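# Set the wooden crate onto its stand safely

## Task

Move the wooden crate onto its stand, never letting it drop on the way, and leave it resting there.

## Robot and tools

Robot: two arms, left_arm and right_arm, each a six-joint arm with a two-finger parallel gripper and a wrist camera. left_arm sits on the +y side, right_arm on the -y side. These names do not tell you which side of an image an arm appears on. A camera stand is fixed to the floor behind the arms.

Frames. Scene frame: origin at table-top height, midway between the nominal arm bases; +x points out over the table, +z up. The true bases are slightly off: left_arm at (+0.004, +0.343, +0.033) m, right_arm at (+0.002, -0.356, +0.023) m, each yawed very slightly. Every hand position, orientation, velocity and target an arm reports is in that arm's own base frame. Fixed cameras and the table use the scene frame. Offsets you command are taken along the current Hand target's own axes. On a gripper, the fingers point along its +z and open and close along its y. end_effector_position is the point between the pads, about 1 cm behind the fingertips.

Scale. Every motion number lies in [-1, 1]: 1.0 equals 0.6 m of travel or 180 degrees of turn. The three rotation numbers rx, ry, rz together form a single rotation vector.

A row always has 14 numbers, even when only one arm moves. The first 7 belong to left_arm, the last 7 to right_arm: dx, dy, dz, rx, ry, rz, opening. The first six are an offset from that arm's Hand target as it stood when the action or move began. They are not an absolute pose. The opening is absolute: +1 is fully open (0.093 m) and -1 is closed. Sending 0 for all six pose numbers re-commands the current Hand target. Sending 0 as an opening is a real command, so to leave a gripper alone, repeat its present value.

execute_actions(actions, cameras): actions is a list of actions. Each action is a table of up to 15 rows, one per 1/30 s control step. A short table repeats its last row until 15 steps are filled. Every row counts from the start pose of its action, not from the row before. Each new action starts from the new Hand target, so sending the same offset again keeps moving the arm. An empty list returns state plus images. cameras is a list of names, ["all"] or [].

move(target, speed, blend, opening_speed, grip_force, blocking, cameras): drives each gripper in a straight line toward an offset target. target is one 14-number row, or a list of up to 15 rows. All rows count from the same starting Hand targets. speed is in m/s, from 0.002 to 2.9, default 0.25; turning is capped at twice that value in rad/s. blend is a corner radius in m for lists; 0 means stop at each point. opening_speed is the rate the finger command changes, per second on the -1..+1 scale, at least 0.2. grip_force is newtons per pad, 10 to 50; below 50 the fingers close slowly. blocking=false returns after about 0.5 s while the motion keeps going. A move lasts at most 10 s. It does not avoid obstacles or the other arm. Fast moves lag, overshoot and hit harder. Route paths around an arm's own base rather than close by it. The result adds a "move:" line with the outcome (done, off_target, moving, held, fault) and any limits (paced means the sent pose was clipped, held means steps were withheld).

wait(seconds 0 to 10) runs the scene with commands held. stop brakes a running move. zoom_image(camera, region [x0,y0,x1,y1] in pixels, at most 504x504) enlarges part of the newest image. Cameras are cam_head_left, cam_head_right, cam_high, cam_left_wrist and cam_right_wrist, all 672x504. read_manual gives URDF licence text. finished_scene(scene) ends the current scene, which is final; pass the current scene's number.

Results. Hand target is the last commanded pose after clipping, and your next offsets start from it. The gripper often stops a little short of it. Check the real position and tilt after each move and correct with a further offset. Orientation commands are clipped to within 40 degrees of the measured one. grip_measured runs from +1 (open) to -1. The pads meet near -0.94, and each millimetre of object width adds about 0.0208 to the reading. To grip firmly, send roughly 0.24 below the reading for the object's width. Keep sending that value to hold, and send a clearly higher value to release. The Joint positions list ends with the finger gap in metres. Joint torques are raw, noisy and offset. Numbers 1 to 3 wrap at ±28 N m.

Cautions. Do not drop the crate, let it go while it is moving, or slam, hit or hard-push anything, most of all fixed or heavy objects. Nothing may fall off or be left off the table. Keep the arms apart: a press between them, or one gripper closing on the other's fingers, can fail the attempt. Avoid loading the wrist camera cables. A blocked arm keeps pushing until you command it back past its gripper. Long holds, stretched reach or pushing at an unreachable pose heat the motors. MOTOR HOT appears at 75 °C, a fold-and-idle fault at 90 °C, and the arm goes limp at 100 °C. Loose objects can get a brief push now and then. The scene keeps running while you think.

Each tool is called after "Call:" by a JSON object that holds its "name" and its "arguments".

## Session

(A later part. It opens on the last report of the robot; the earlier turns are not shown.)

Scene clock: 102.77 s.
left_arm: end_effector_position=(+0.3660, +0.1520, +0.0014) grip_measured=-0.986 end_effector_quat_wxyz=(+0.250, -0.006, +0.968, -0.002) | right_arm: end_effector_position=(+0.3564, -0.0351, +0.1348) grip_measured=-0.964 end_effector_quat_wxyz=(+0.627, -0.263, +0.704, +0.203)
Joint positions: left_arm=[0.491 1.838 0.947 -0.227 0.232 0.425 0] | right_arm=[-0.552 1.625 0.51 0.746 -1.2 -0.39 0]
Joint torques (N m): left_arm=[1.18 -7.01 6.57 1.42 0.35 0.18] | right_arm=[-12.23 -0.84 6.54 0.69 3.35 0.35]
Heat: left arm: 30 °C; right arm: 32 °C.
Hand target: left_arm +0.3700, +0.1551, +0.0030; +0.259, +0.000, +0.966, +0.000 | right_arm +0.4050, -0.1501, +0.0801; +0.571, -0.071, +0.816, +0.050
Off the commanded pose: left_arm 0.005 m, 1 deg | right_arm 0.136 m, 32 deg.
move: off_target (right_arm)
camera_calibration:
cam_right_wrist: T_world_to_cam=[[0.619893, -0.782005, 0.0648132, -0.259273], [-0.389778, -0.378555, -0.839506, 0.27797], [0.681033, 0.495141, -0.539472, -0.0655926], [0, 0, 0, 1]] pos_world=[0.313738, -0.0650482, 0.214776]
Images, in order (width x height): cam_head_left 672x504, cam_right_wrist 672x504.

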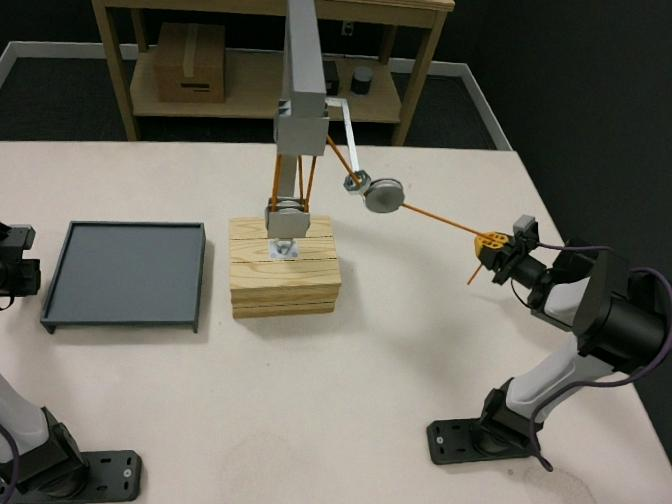

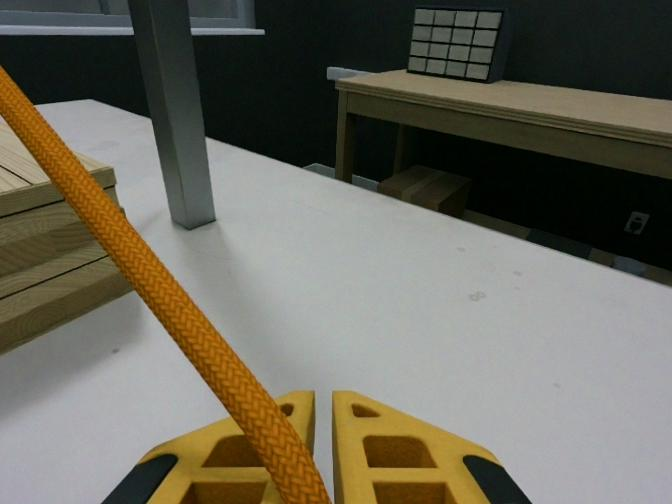

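Call:
{"name": "move", "arguments": {"target": [0,0,0,0,0,0,-1,0.0405,-0.173,-0.063,-0.157,0,-0.057,-1], "speed": 0.06, "cameras": ["cam_right_wrist","cam_head_left"]}}

Scene clock: 111.17 s.
left_arm: end_effector_position=(+0.3660, +0.1520, +0.0014) grip_measured=-0.986 end_effector_quat_wxyz=(+0.250, -0.006, +0.968, -0.002) | right_arm: end_effector_position=(+0.3846, -0.1733, +0.0885) grip_measured=-0.964 end_effector_quat_wxyz=(+0.662, -0.262, +0.661, +0.238)
Joint positions: left_arm=[0.491 1.838 0.947 -0.227 0.232 0.425 0] | right_arm=[-0.834 2.17 1.017 0.552 -1.553 -0.634 0]
Joint torques (N m): left_arm=[0.96 -6.83 6.5 1.41 0.4 0.13] | right_arm=[-12.31 -4.46 10.24 1.01 0.5 0.3]
Heat: left arm: 30 °C; right arm: 33 °C.
Hand target: left_arm +0.3699, +0.1550, +0.0030; +0.259, +0.000, +0.966, +0.000 | right_arm +0.3797, -0.2599, +0.0702; +0.539, -0.280, +0.770, +0.197
Off the commanded pose: left_arm 0.005 m, 1 deg | right_arm 0.089 m, 20 deg.
move: off_target (right_arm)
camera_calibration:
cam_right_wrist: T_world_to_cam=[[0.653523, -0.755038, 0.053156, -0.389014], [-0.297492, -0.320801, -0.899214, 0.177579], [0.695993, 0.571843, -0.434269, -0.0430798], [0, 0, 0, 1]] pos_world=[0.337041, -0.212118, 0.161652]
Images, in order (width x height): cam_head_left 672x504, cam_right_wrist 672x504.

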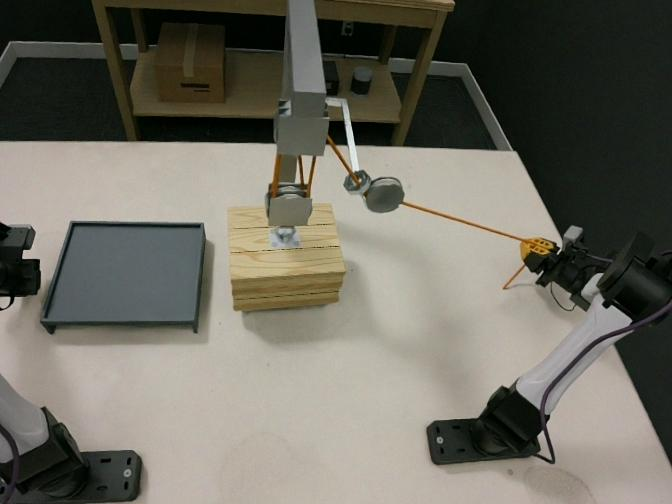

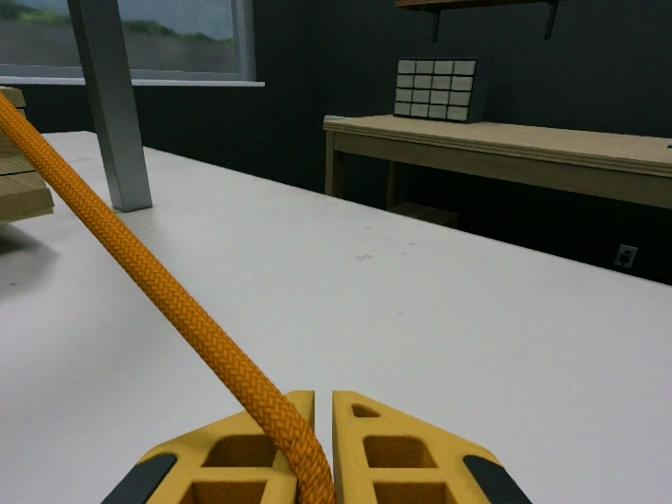

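Call:
{"name": "move", "arguments": {"target": [0,0,0,0,0,0,-1,0.069,-0.270,-0.239,0.1044,0,0.038,-1], "speed": 0.06, "cameras": ["cam_right_wrist","cam_head_left"]}}

Scene clock: 120.10 s.
left_arm: end_effector_position=(+0.3660, +0.1520, +0.0014) grip_measured=-0.986 end_effector_quat_wxyz=(+0.250, -0.006, +0.968, -0.002) | right_arm: end_effector_position=(+0.3929, -0.3702, +0.1192) grip_measured=-0.964 end_effector_quat_wxyz=(+0.573, -0.147, +0.781, +0.201)
Joint positions: left_arm=[0.491 1.838 0.947 -0.227 0.232 0.425 0] | right_arm=[-1.061 2.869 2.84 -1.593 -1.305 -1.472 0]
Joint torques (N m): left_arm=[1.06 -6.87 6.5 1.41 0.32 0.16] | right_arm=[-11.79 -8.68 7.73 2.31 0.2 0.35]
Heat: left arm: 30 °C; right arm: 38 °C.
Hand target: left_arm +0.3699, +0.1550, +0.0030; +0.259, +0.000, +0.966, +0.000 | right_arm +0.3697, -0.4797, +0.0801; +0.565, -0.142, +0.807, +0.100
Off the commanded pose: left_arm 0.005 m, 1 deg | right_arm 0.119 m, 12 deg.
elbow stopped short (right arm): the move would have taken joint 3 (elbow) straighter than the controller allows.
joint read past its limit (right arm) — joint 4 (wrist pitch), lower limit.
move: off_target (right_arm)
camera_calibration:
cam_right_wrist: T_world_to_cam=[[0.457884, -0.880237, -0.124595, -0.493128], [-0.621575, -0.216781, -0.752762, 0.292839], [0.635599, 0.422123, -0.646395, 0.0706679], [0, 0, 0, 1]] pos_world=[0.362901, -0.400419, 0.204676]
Images, in order (width x height): cam_head_left 672x504, cam_right_wrist 672x504.

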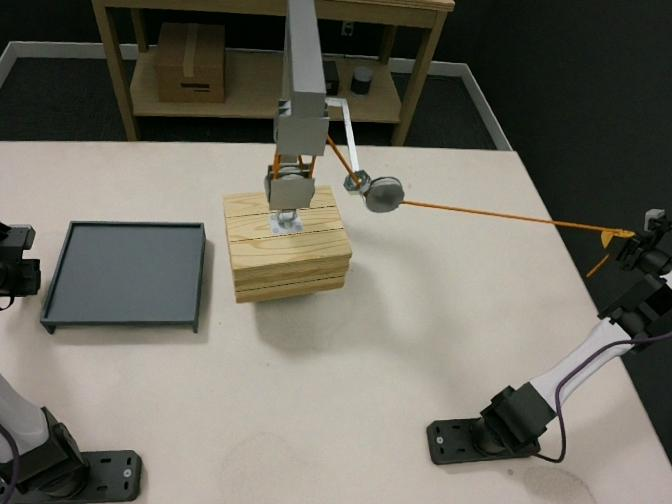

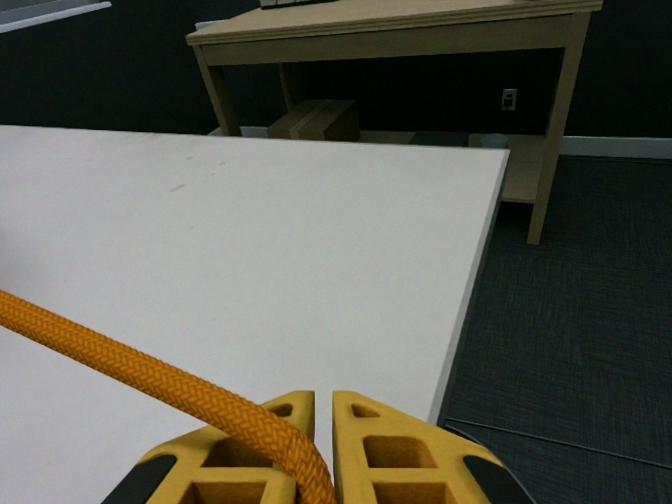

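Call:
{"name": "move", "arguments": {"target": [[-0.05,-0.03,0.0135,0,0,0,-1,0,0,0,0,0,0,-1],[-0.05,-0.563,0.0135,0,0,0,-1,0,0,0,0,0,0,-1]], "speed": 0.13, "blend": [0.02,0], "cameras": ["cam_head_left","cam_high","cam_head_right"]}}

Scene clock: 132.83 s.
left_arm: end_effector_position=(+0.3967, -0.1670, +0.0109) grip_measured=-0.986 end_effector_quat_wxyz=(+0.259, -0.002, +0.966, +0.020) | right_arm: end_effector_position=(+0.3929, -0.3701, +0.1191) grip_measured=-0.964 end_effector_quat_wxyz=(+0.573, -0.147, +0.781, +0.201)
Joint positions: left_arm=[-0.507 1.933 1.118 -0.306 -0.281 -0.447 0] | right_arm=[-1.061 2.869 2.84 -1.594 -1.304 -1.472 0]
Joint torques (N m): left_arm=[-0.92 -6.69 8.81 1.29 0.2 -0.24] | right_arm=[-11.75 -8.7 7.73 2.32 0.17 0.36]
Heat: left arm: 30 °C; right arm: 40 °C.
Hand target: left_arm +0.3999, -0.1827, +0.0111; +0.259, +0.000, +0.966, +0.000 | right_arm +0.3697, -0.4796, +0.0801; +0.565, -0.142, +0.807, +0.100
Off the commanded pose: left_arm 0.016 m, 2 deg | right_arm 0.119 m, 12 deg.
elbow stopped short (right arm): the move would have taken joint 3 (elbow) straighter than the controller allows.
joint read past its limit (right arm) — joint 4 (wrist pitch), lower limit.
move: off_target (left_arm, right_arm); blend cut to 0.018 m at target 1
Images, in order (width x height): cam_head_left 672x504, cam_head_right 672x504, cam_high 672x504.

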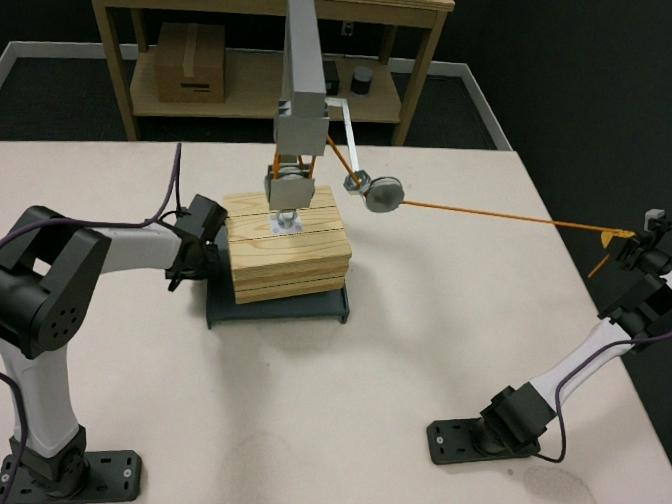

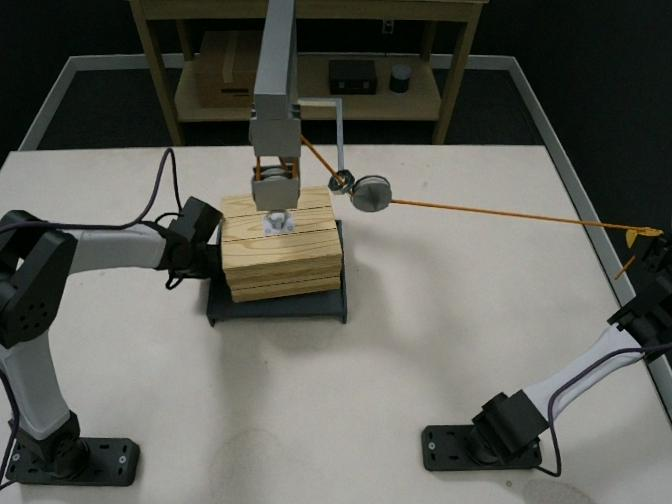

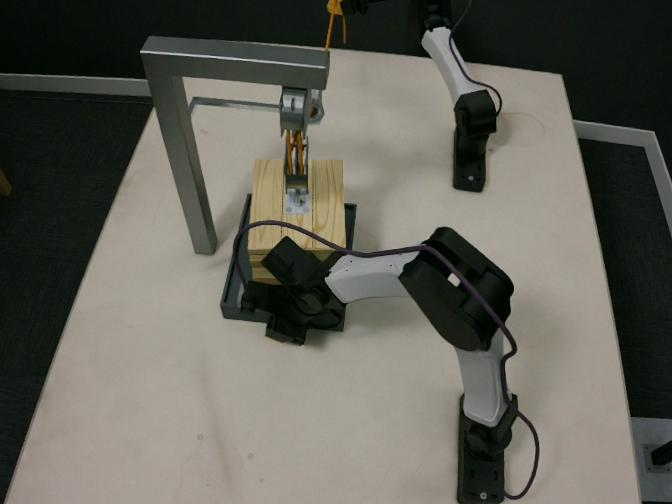

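Call:
{"name": "move", "arguments": {"target": [[0,0.03,0,0.0962,0,-0.0556,-1,0,0,0,0,0,0,-1],[-0.012,-0.047,0.007,0.0962,0,-0.0556,-1,0,0,0,0,0,0,-1]], "speed": 0.15, "blend": [0.01,0], "cameras": ["cam_head_left","cam_high","cam_head_right"]}}

Scene clock: 139.83 s.
left_arm: end_effector_position=(+0.3926, -0.1923, -0.0027) grip_measured=-0.986 end_effector_quat_wxyz=(+0.233, -0.047, +0.961, -0.141) | right_arm: end_effector_position=(+0.3929, -0.3701, +0.1191) grip_measured=-0.964 end_effector_quat_wxyz=(+0.573, -0.147, +0.781, +0.201)
Joint positions: left_arm=[-0.446 1.93 1.02 -0.11 0.026 -0.55 0] | right_arm=[-1.061 2.869 2.84 -1.594 -1.304 -1.472 0]
Joint torques (N m): left_arm=[-0.98 -7.39 9.91 1.8 0.24 -0.13] | right_arm=[-11.79 -8.72 7.75 2.33 0.16 0.36]
Heat: left arm: 31 °C; right arm: 41 °C.
Hand target: left_arm +0.4083, -0.2109, +0.0111; +0.255, -0.045, +0.951, -0.168 | right_arm +0.3697, -0.4796, +0.0801; +0.565, -0.142, +0.807, +0.100
Off the commanded pose: left_arm 0.028 m, 4 deg | right_arm 0.119 m, 12 deg.
elbow stopped short (right arm): the move would have taken joint 3 (elbow) straighter than the controller allows.
joint read past its limit (right arm) — joint 4 (wrist pitch), lower limit.
move: off_target (left_arm, right_arm)
Images, in order (width x height): cam_head_left 672x504, cam_head_right 672x504, cam_high 672x504.

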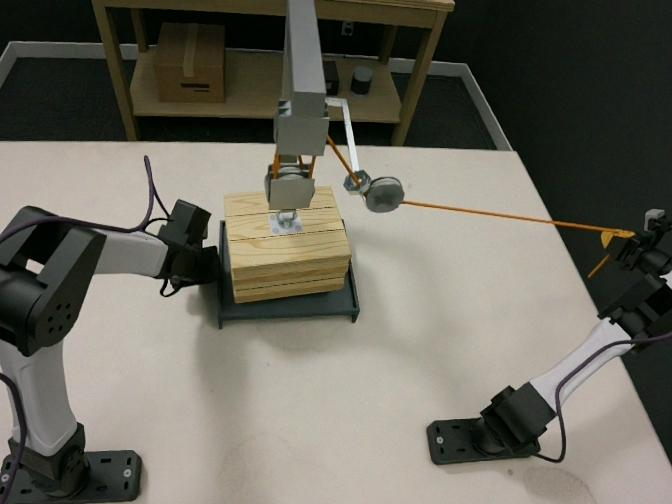

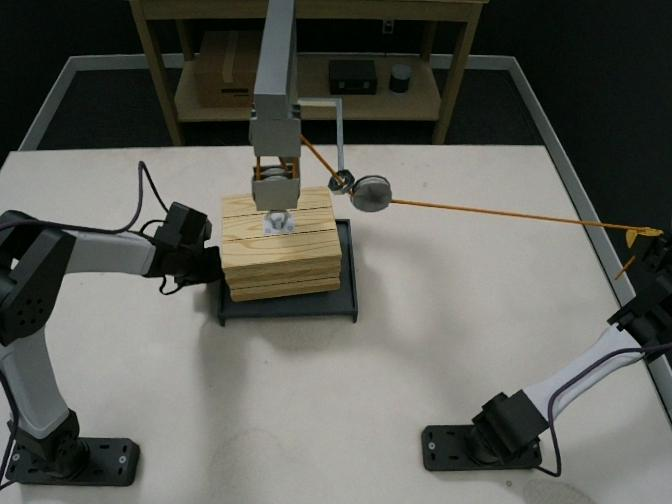

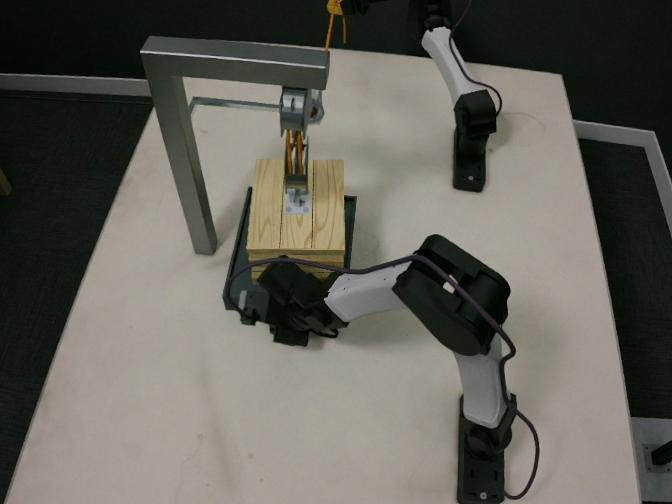

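Call:
{"name": "move", "arguments": {"target": [-0.044,0.145,-0.0765,0,0,0,-1,-0.026,0.177,0.0965,0,0,0,-1], "speed": 0.06, "cameras": ["cam_head_left","cam_high","cam_head_right"]}}

Scene clock: 149.90 s.
left_arm: end_effector_position=(+0.4081, -0.1104, +0.0185) grip_measured=-0.986 end_effector_quat_wxyz=(+0.243, -0.053, +0.955, -0.162) | right_arm: end_effector_position=(+0.3970, -0.3215, +0.0729) grip_measured=-0.964 end_effector_quat_wxyz=(+0.572, -0.146, +0.786, +0.187)
Joint positions: left_arm=[-0.19 1.835 0.969 -0.14 0.188 -0.356 0] | right_arm=[-1.002 2.439 1.823 -0.719 -1.282 -1.194 0]
Joint torques (N m): left_arm=[0.81 -10.39 5.68 1.43 0.3 0.18] | right_arm=[-3.63 -13.96 5.76 1.74 0.26 0.37]
Heat: left arm: 32 °C; right arm: 40 °C.
Hand target: left_arm +0.4082, -0.1111, +0.0311; +0.255, -0.045, +0.951, -0.168 | right_arm +0.3895, -0.3595, +0.0750; +0.565, -0.142, +0.807, +0.100
Off the commanded pose: left_arm 0.013 m, 2 deg | right_arm 0.039 m, 10 deg.
move: off_target (left_arm, right_arm)
Images, in order (width x height): cam_head_left 672x504, cam_head_right 672x504, cam_high 672x504.

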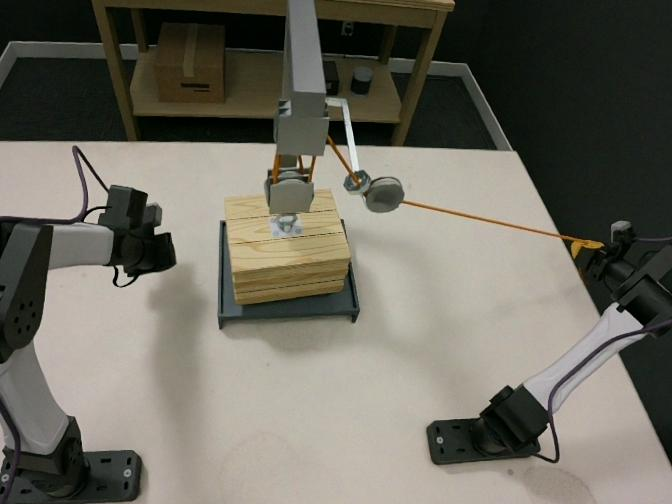

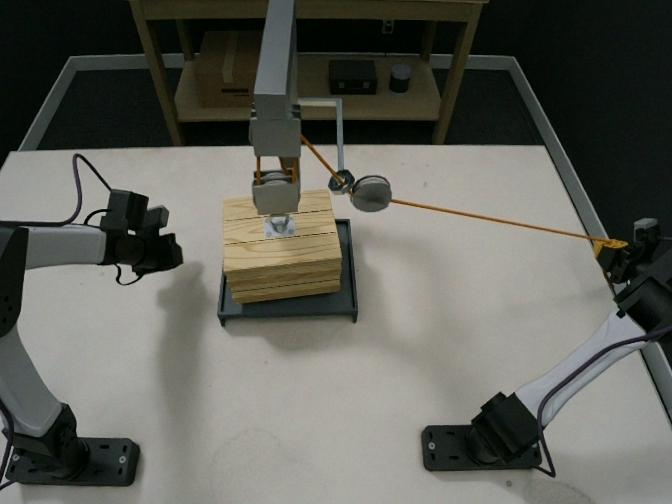

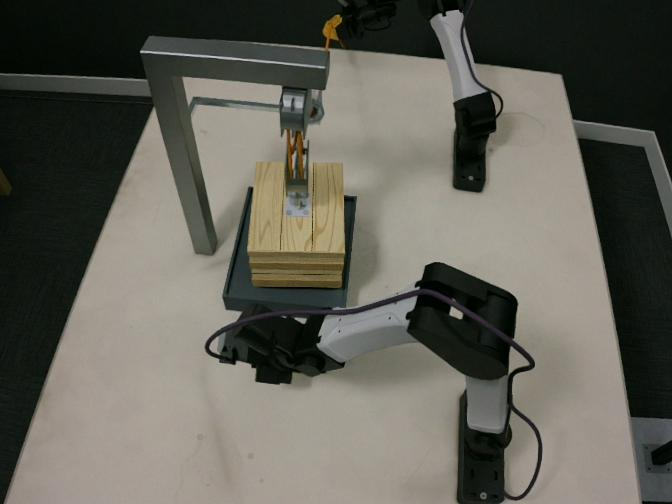

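Call:
{"name": "move", "arguments": {"target": [0,0,0,0,0,0,-1,-0.025,0.214,0.092,0,0,0,-1], "speed": 0.05, "cameras": ["cam_head_left","cam_high","cam_head_right"]}}

Scene clock: 155.40 s.
left_arm: end_effector_position=(+0.4081, -0.1104, +0.0185) grip_measured=-0.986 end_effector_quat_wxyz=(+0.243, -0.053, +0.955, -0.162) | right_arm: end_effector_position=(+0.3977, -0.2062, +0.0636) grip_measured=-0.964 end_effector_quat_wxyz=(+0.568, -0.151, +0.797, +0.141)
Joint positions: left_arm=[-0.19 1.835 0.969 -0.14 0.188 -0.356 0] | right_arm=[-0.824 2.05 1.031 0.199 -1.125 -0.712 0]
Joint torques (N m): left_arm=[0.79 -10.52 5.74 1.4 0.31 0.21] | right_arm=[-0.25 -11.28 4.55 1.6 0.21 0.16]
Heat: left arm: 32 °C; right arm: 42 °C.
Hand target: left_arm +0.4082, -0.1111, +0.0311; +0.255, -0.045, +0.951, -0.168 | right_arm +0.3992, -0.2194, +0.0705; +0.565, -0.142, +0.807, +0.100
Off the commanded pose: left_arm 0.013 m, 2 deg | right_arm 0.015 m, 5 deg.
move: off_target (left_arm, right_arm)
Images, in order (width x height): cam_head_left 672x504, cam_head_right 672x504, cam_high 672x504.

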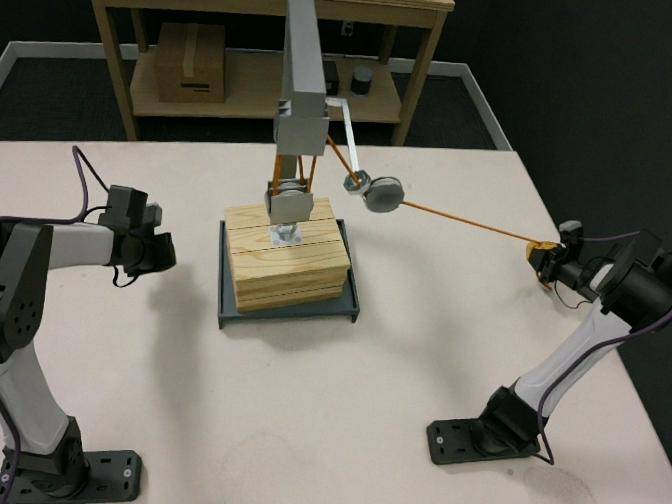

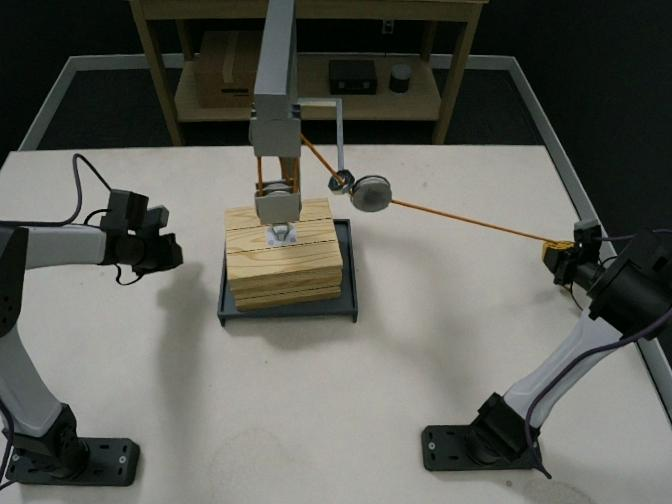

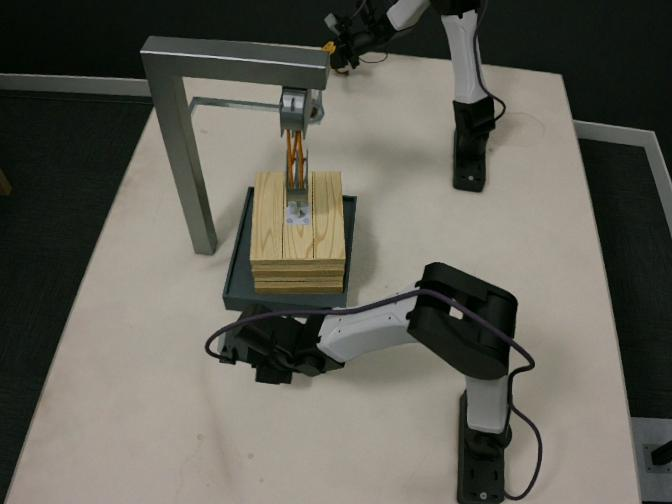

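Call:
{"name": "move", "arguments": {"target": [0,0,0,0,0,0,-1,0.0035,0.272,0.088,0,0,0,-1], "speed": 0.1, "cameras": ["cam_head_left"]}}

Call:
{"name": "move", "arguments": {"target": [0,0,0,0,0,0,-1,0,0,0,0,0,0,1]}}

Call:
{"name": "move", "arguments": {"target": [0,0,0,0,0,0,-1,0,0,-0.13,0,0,0,1], "cameras": ["cam_head_left","cam_high"]}}

Call:
{"name": "zoom_image", "arguments": {"camera": "cam_head_left", "region": [190, 90, 400, 340]}}

Scene clock: 162.00 s.
left_arm: end_effector_position=(+0.4081, -0.1104, +0.0185) grip_measured=-0.986 end_effector_quat_wxyz=(+0.243, -0.053, +0.955, -0.162) | right_arm: end_effector_position=(+0.3877, -0.0484, +0.0402) grip_measured=-0.964 end_effector_quat_wxyz=(+0.553, -0.142, +0.813, +0.111)
Joint positions: left_arm=[-0.19 1.835 0.969 -0.14 0.188 -0.356 0] | right_arm=[-0.411 1.856 0.472 0.882 -0.717 -0.322 0]
Joint torques (N m): left_arm=[0.76 -10.54 5.82 1.42 0.33 0.18] | right_arm=[0.75 -8.17 3.18 2.01 -0.1 0.14]
Heat: left arm: 33 °C; right arm: 42 °C.
Hand target: left_arm +0.4082, -0.1111, +0.0311; +0.255, -0.045, +0.951, -0.168 | right_arm +0.3894, -0.0492, +0.0505; +0.565, -0.142, +0.807, +0.100
Off the commanded pose: left_arm 0.013 m, 2 deg | right_arm 0.011 m, 2 deg.
move: off_target (left_arm, right_arm)
Images, in order (width x height): cam_head_left 672x504.

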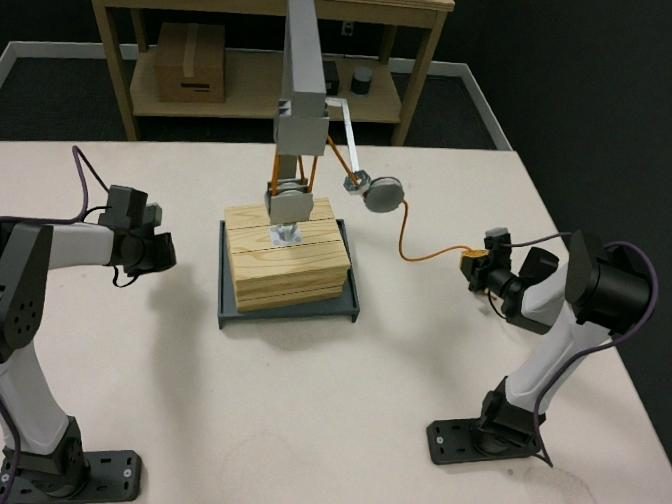

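Scene clock: 162.50 s.
left_arm: end_effector_position=(+0.4081, -0.1104, +0.0185) grip_measured=-0.986 end_effector_quat_wxyz=(+0.243, -0.053, +0.955, -0.162) | right_arm: end_effector_position=(+0.3879, -0.0485, +0.0405) grip_measured=+1.000 end_effector_quat_wxyz=(+0.554, -0.142, +0.813, +0.111)
Joint positions: left_arm=[-0.19 1.835 0.969 -0.14 0.188 -0.356 0] | right_arm=[-0.411 1.856 0.472 0.883 -0.717 -0.322 0.093]
Joint torques (N m): left_arm=[0.66 -10.55 5.72 1.38 0.29 0.16] | right_arm=[0.76 -8.14 3.15 1.99 -0.09 0.15]
Heat: left arm: 33 °C; right arm: 42 °C.
Hand target: left_arm +0.4082, -0.1111, +0.0311; +0.255, -0.045, +0.951, -0.168 | right_arm +0.3894, -0.0493, +0.0505; +0.565, -0.142, +0.807, +0.100
Off the commanded pose: left_arm 0.013 m, 2 deg | right_arm 0.010 m, 2 deg.
move: off_target (left_arm)

Scene clock: 163.97 s.
left_arm: end_effector_position=(+0.4081, -0.1104, +0.0185) grip_measured=-0.986 end_effector_quat_wxyz=(+0.243, -0.053, +0.955, -0.162) | right_arm: end_effector_position=(+0.3203, -0.0734, +0.0685) grip_measured=+1.000 end_effector_quat_wxyz=(+0.555, -0.131, +0.814, +0.106)
Joint positions: left_arm=[-0.19 1.835 0.969 -0.14 0.188 -0.356 0] | right_arm=[-0.634 1.524 0.33 0.586 -0.888 -0.465 0.093]
Joint torques (N m): left_arm=[0.83 -10.52 5.85 1.44 0.29 0.17] | right_arm=[-0.27 -5.97 5.01 1.51 -0.53 -0.14]
Heat: left arm: 33 °C; right arm: 42 °C.
Hand target: left_arm +0.4082, -0.1111, +0.0311; +0.255, -0.045, +0.951, -0.168 | right_arm +0.3205, -0.0742, +0.0772; +0.565, -0.142, +0.807, +0.100
Off the commanded pose: left_arm 0.013 m, 2 deg | right_arm 0.009 m, 2 deg.
move: off_target (left_arm)
Images, in order (width x height): cam_head_left 672x504, cam_high 672x504.

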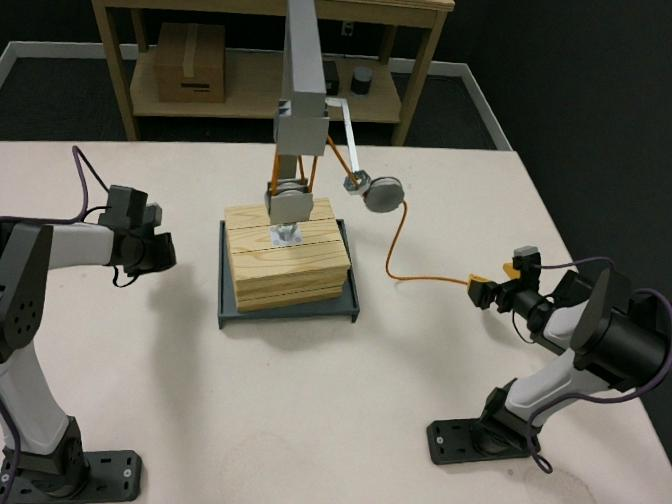

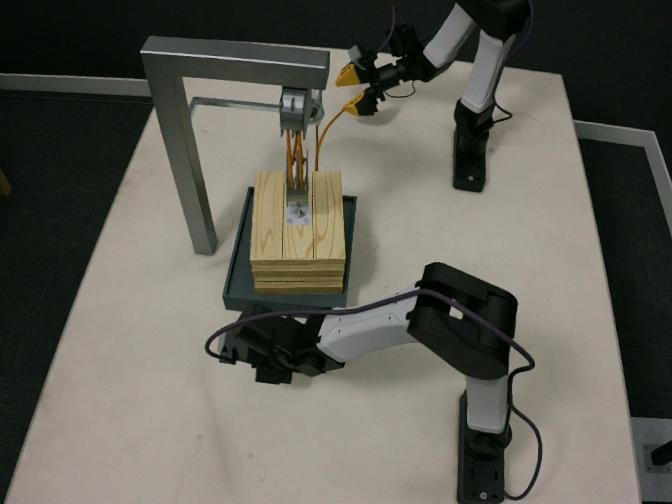

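Scaled by 2.016 from the camera's 672x504 image, which has a finer 960x720 frame.

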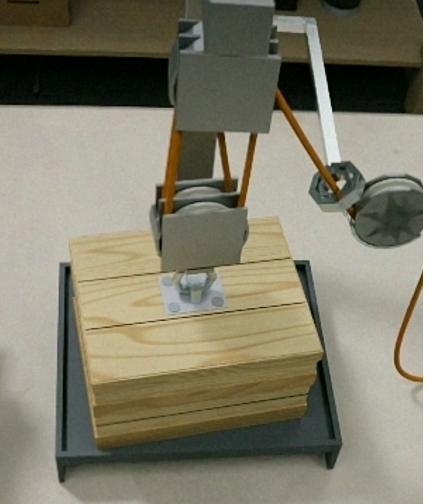

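Call:
{"name": "finished_scene", "arguments": {"scene": 2}}

The scene is finished: the task was done.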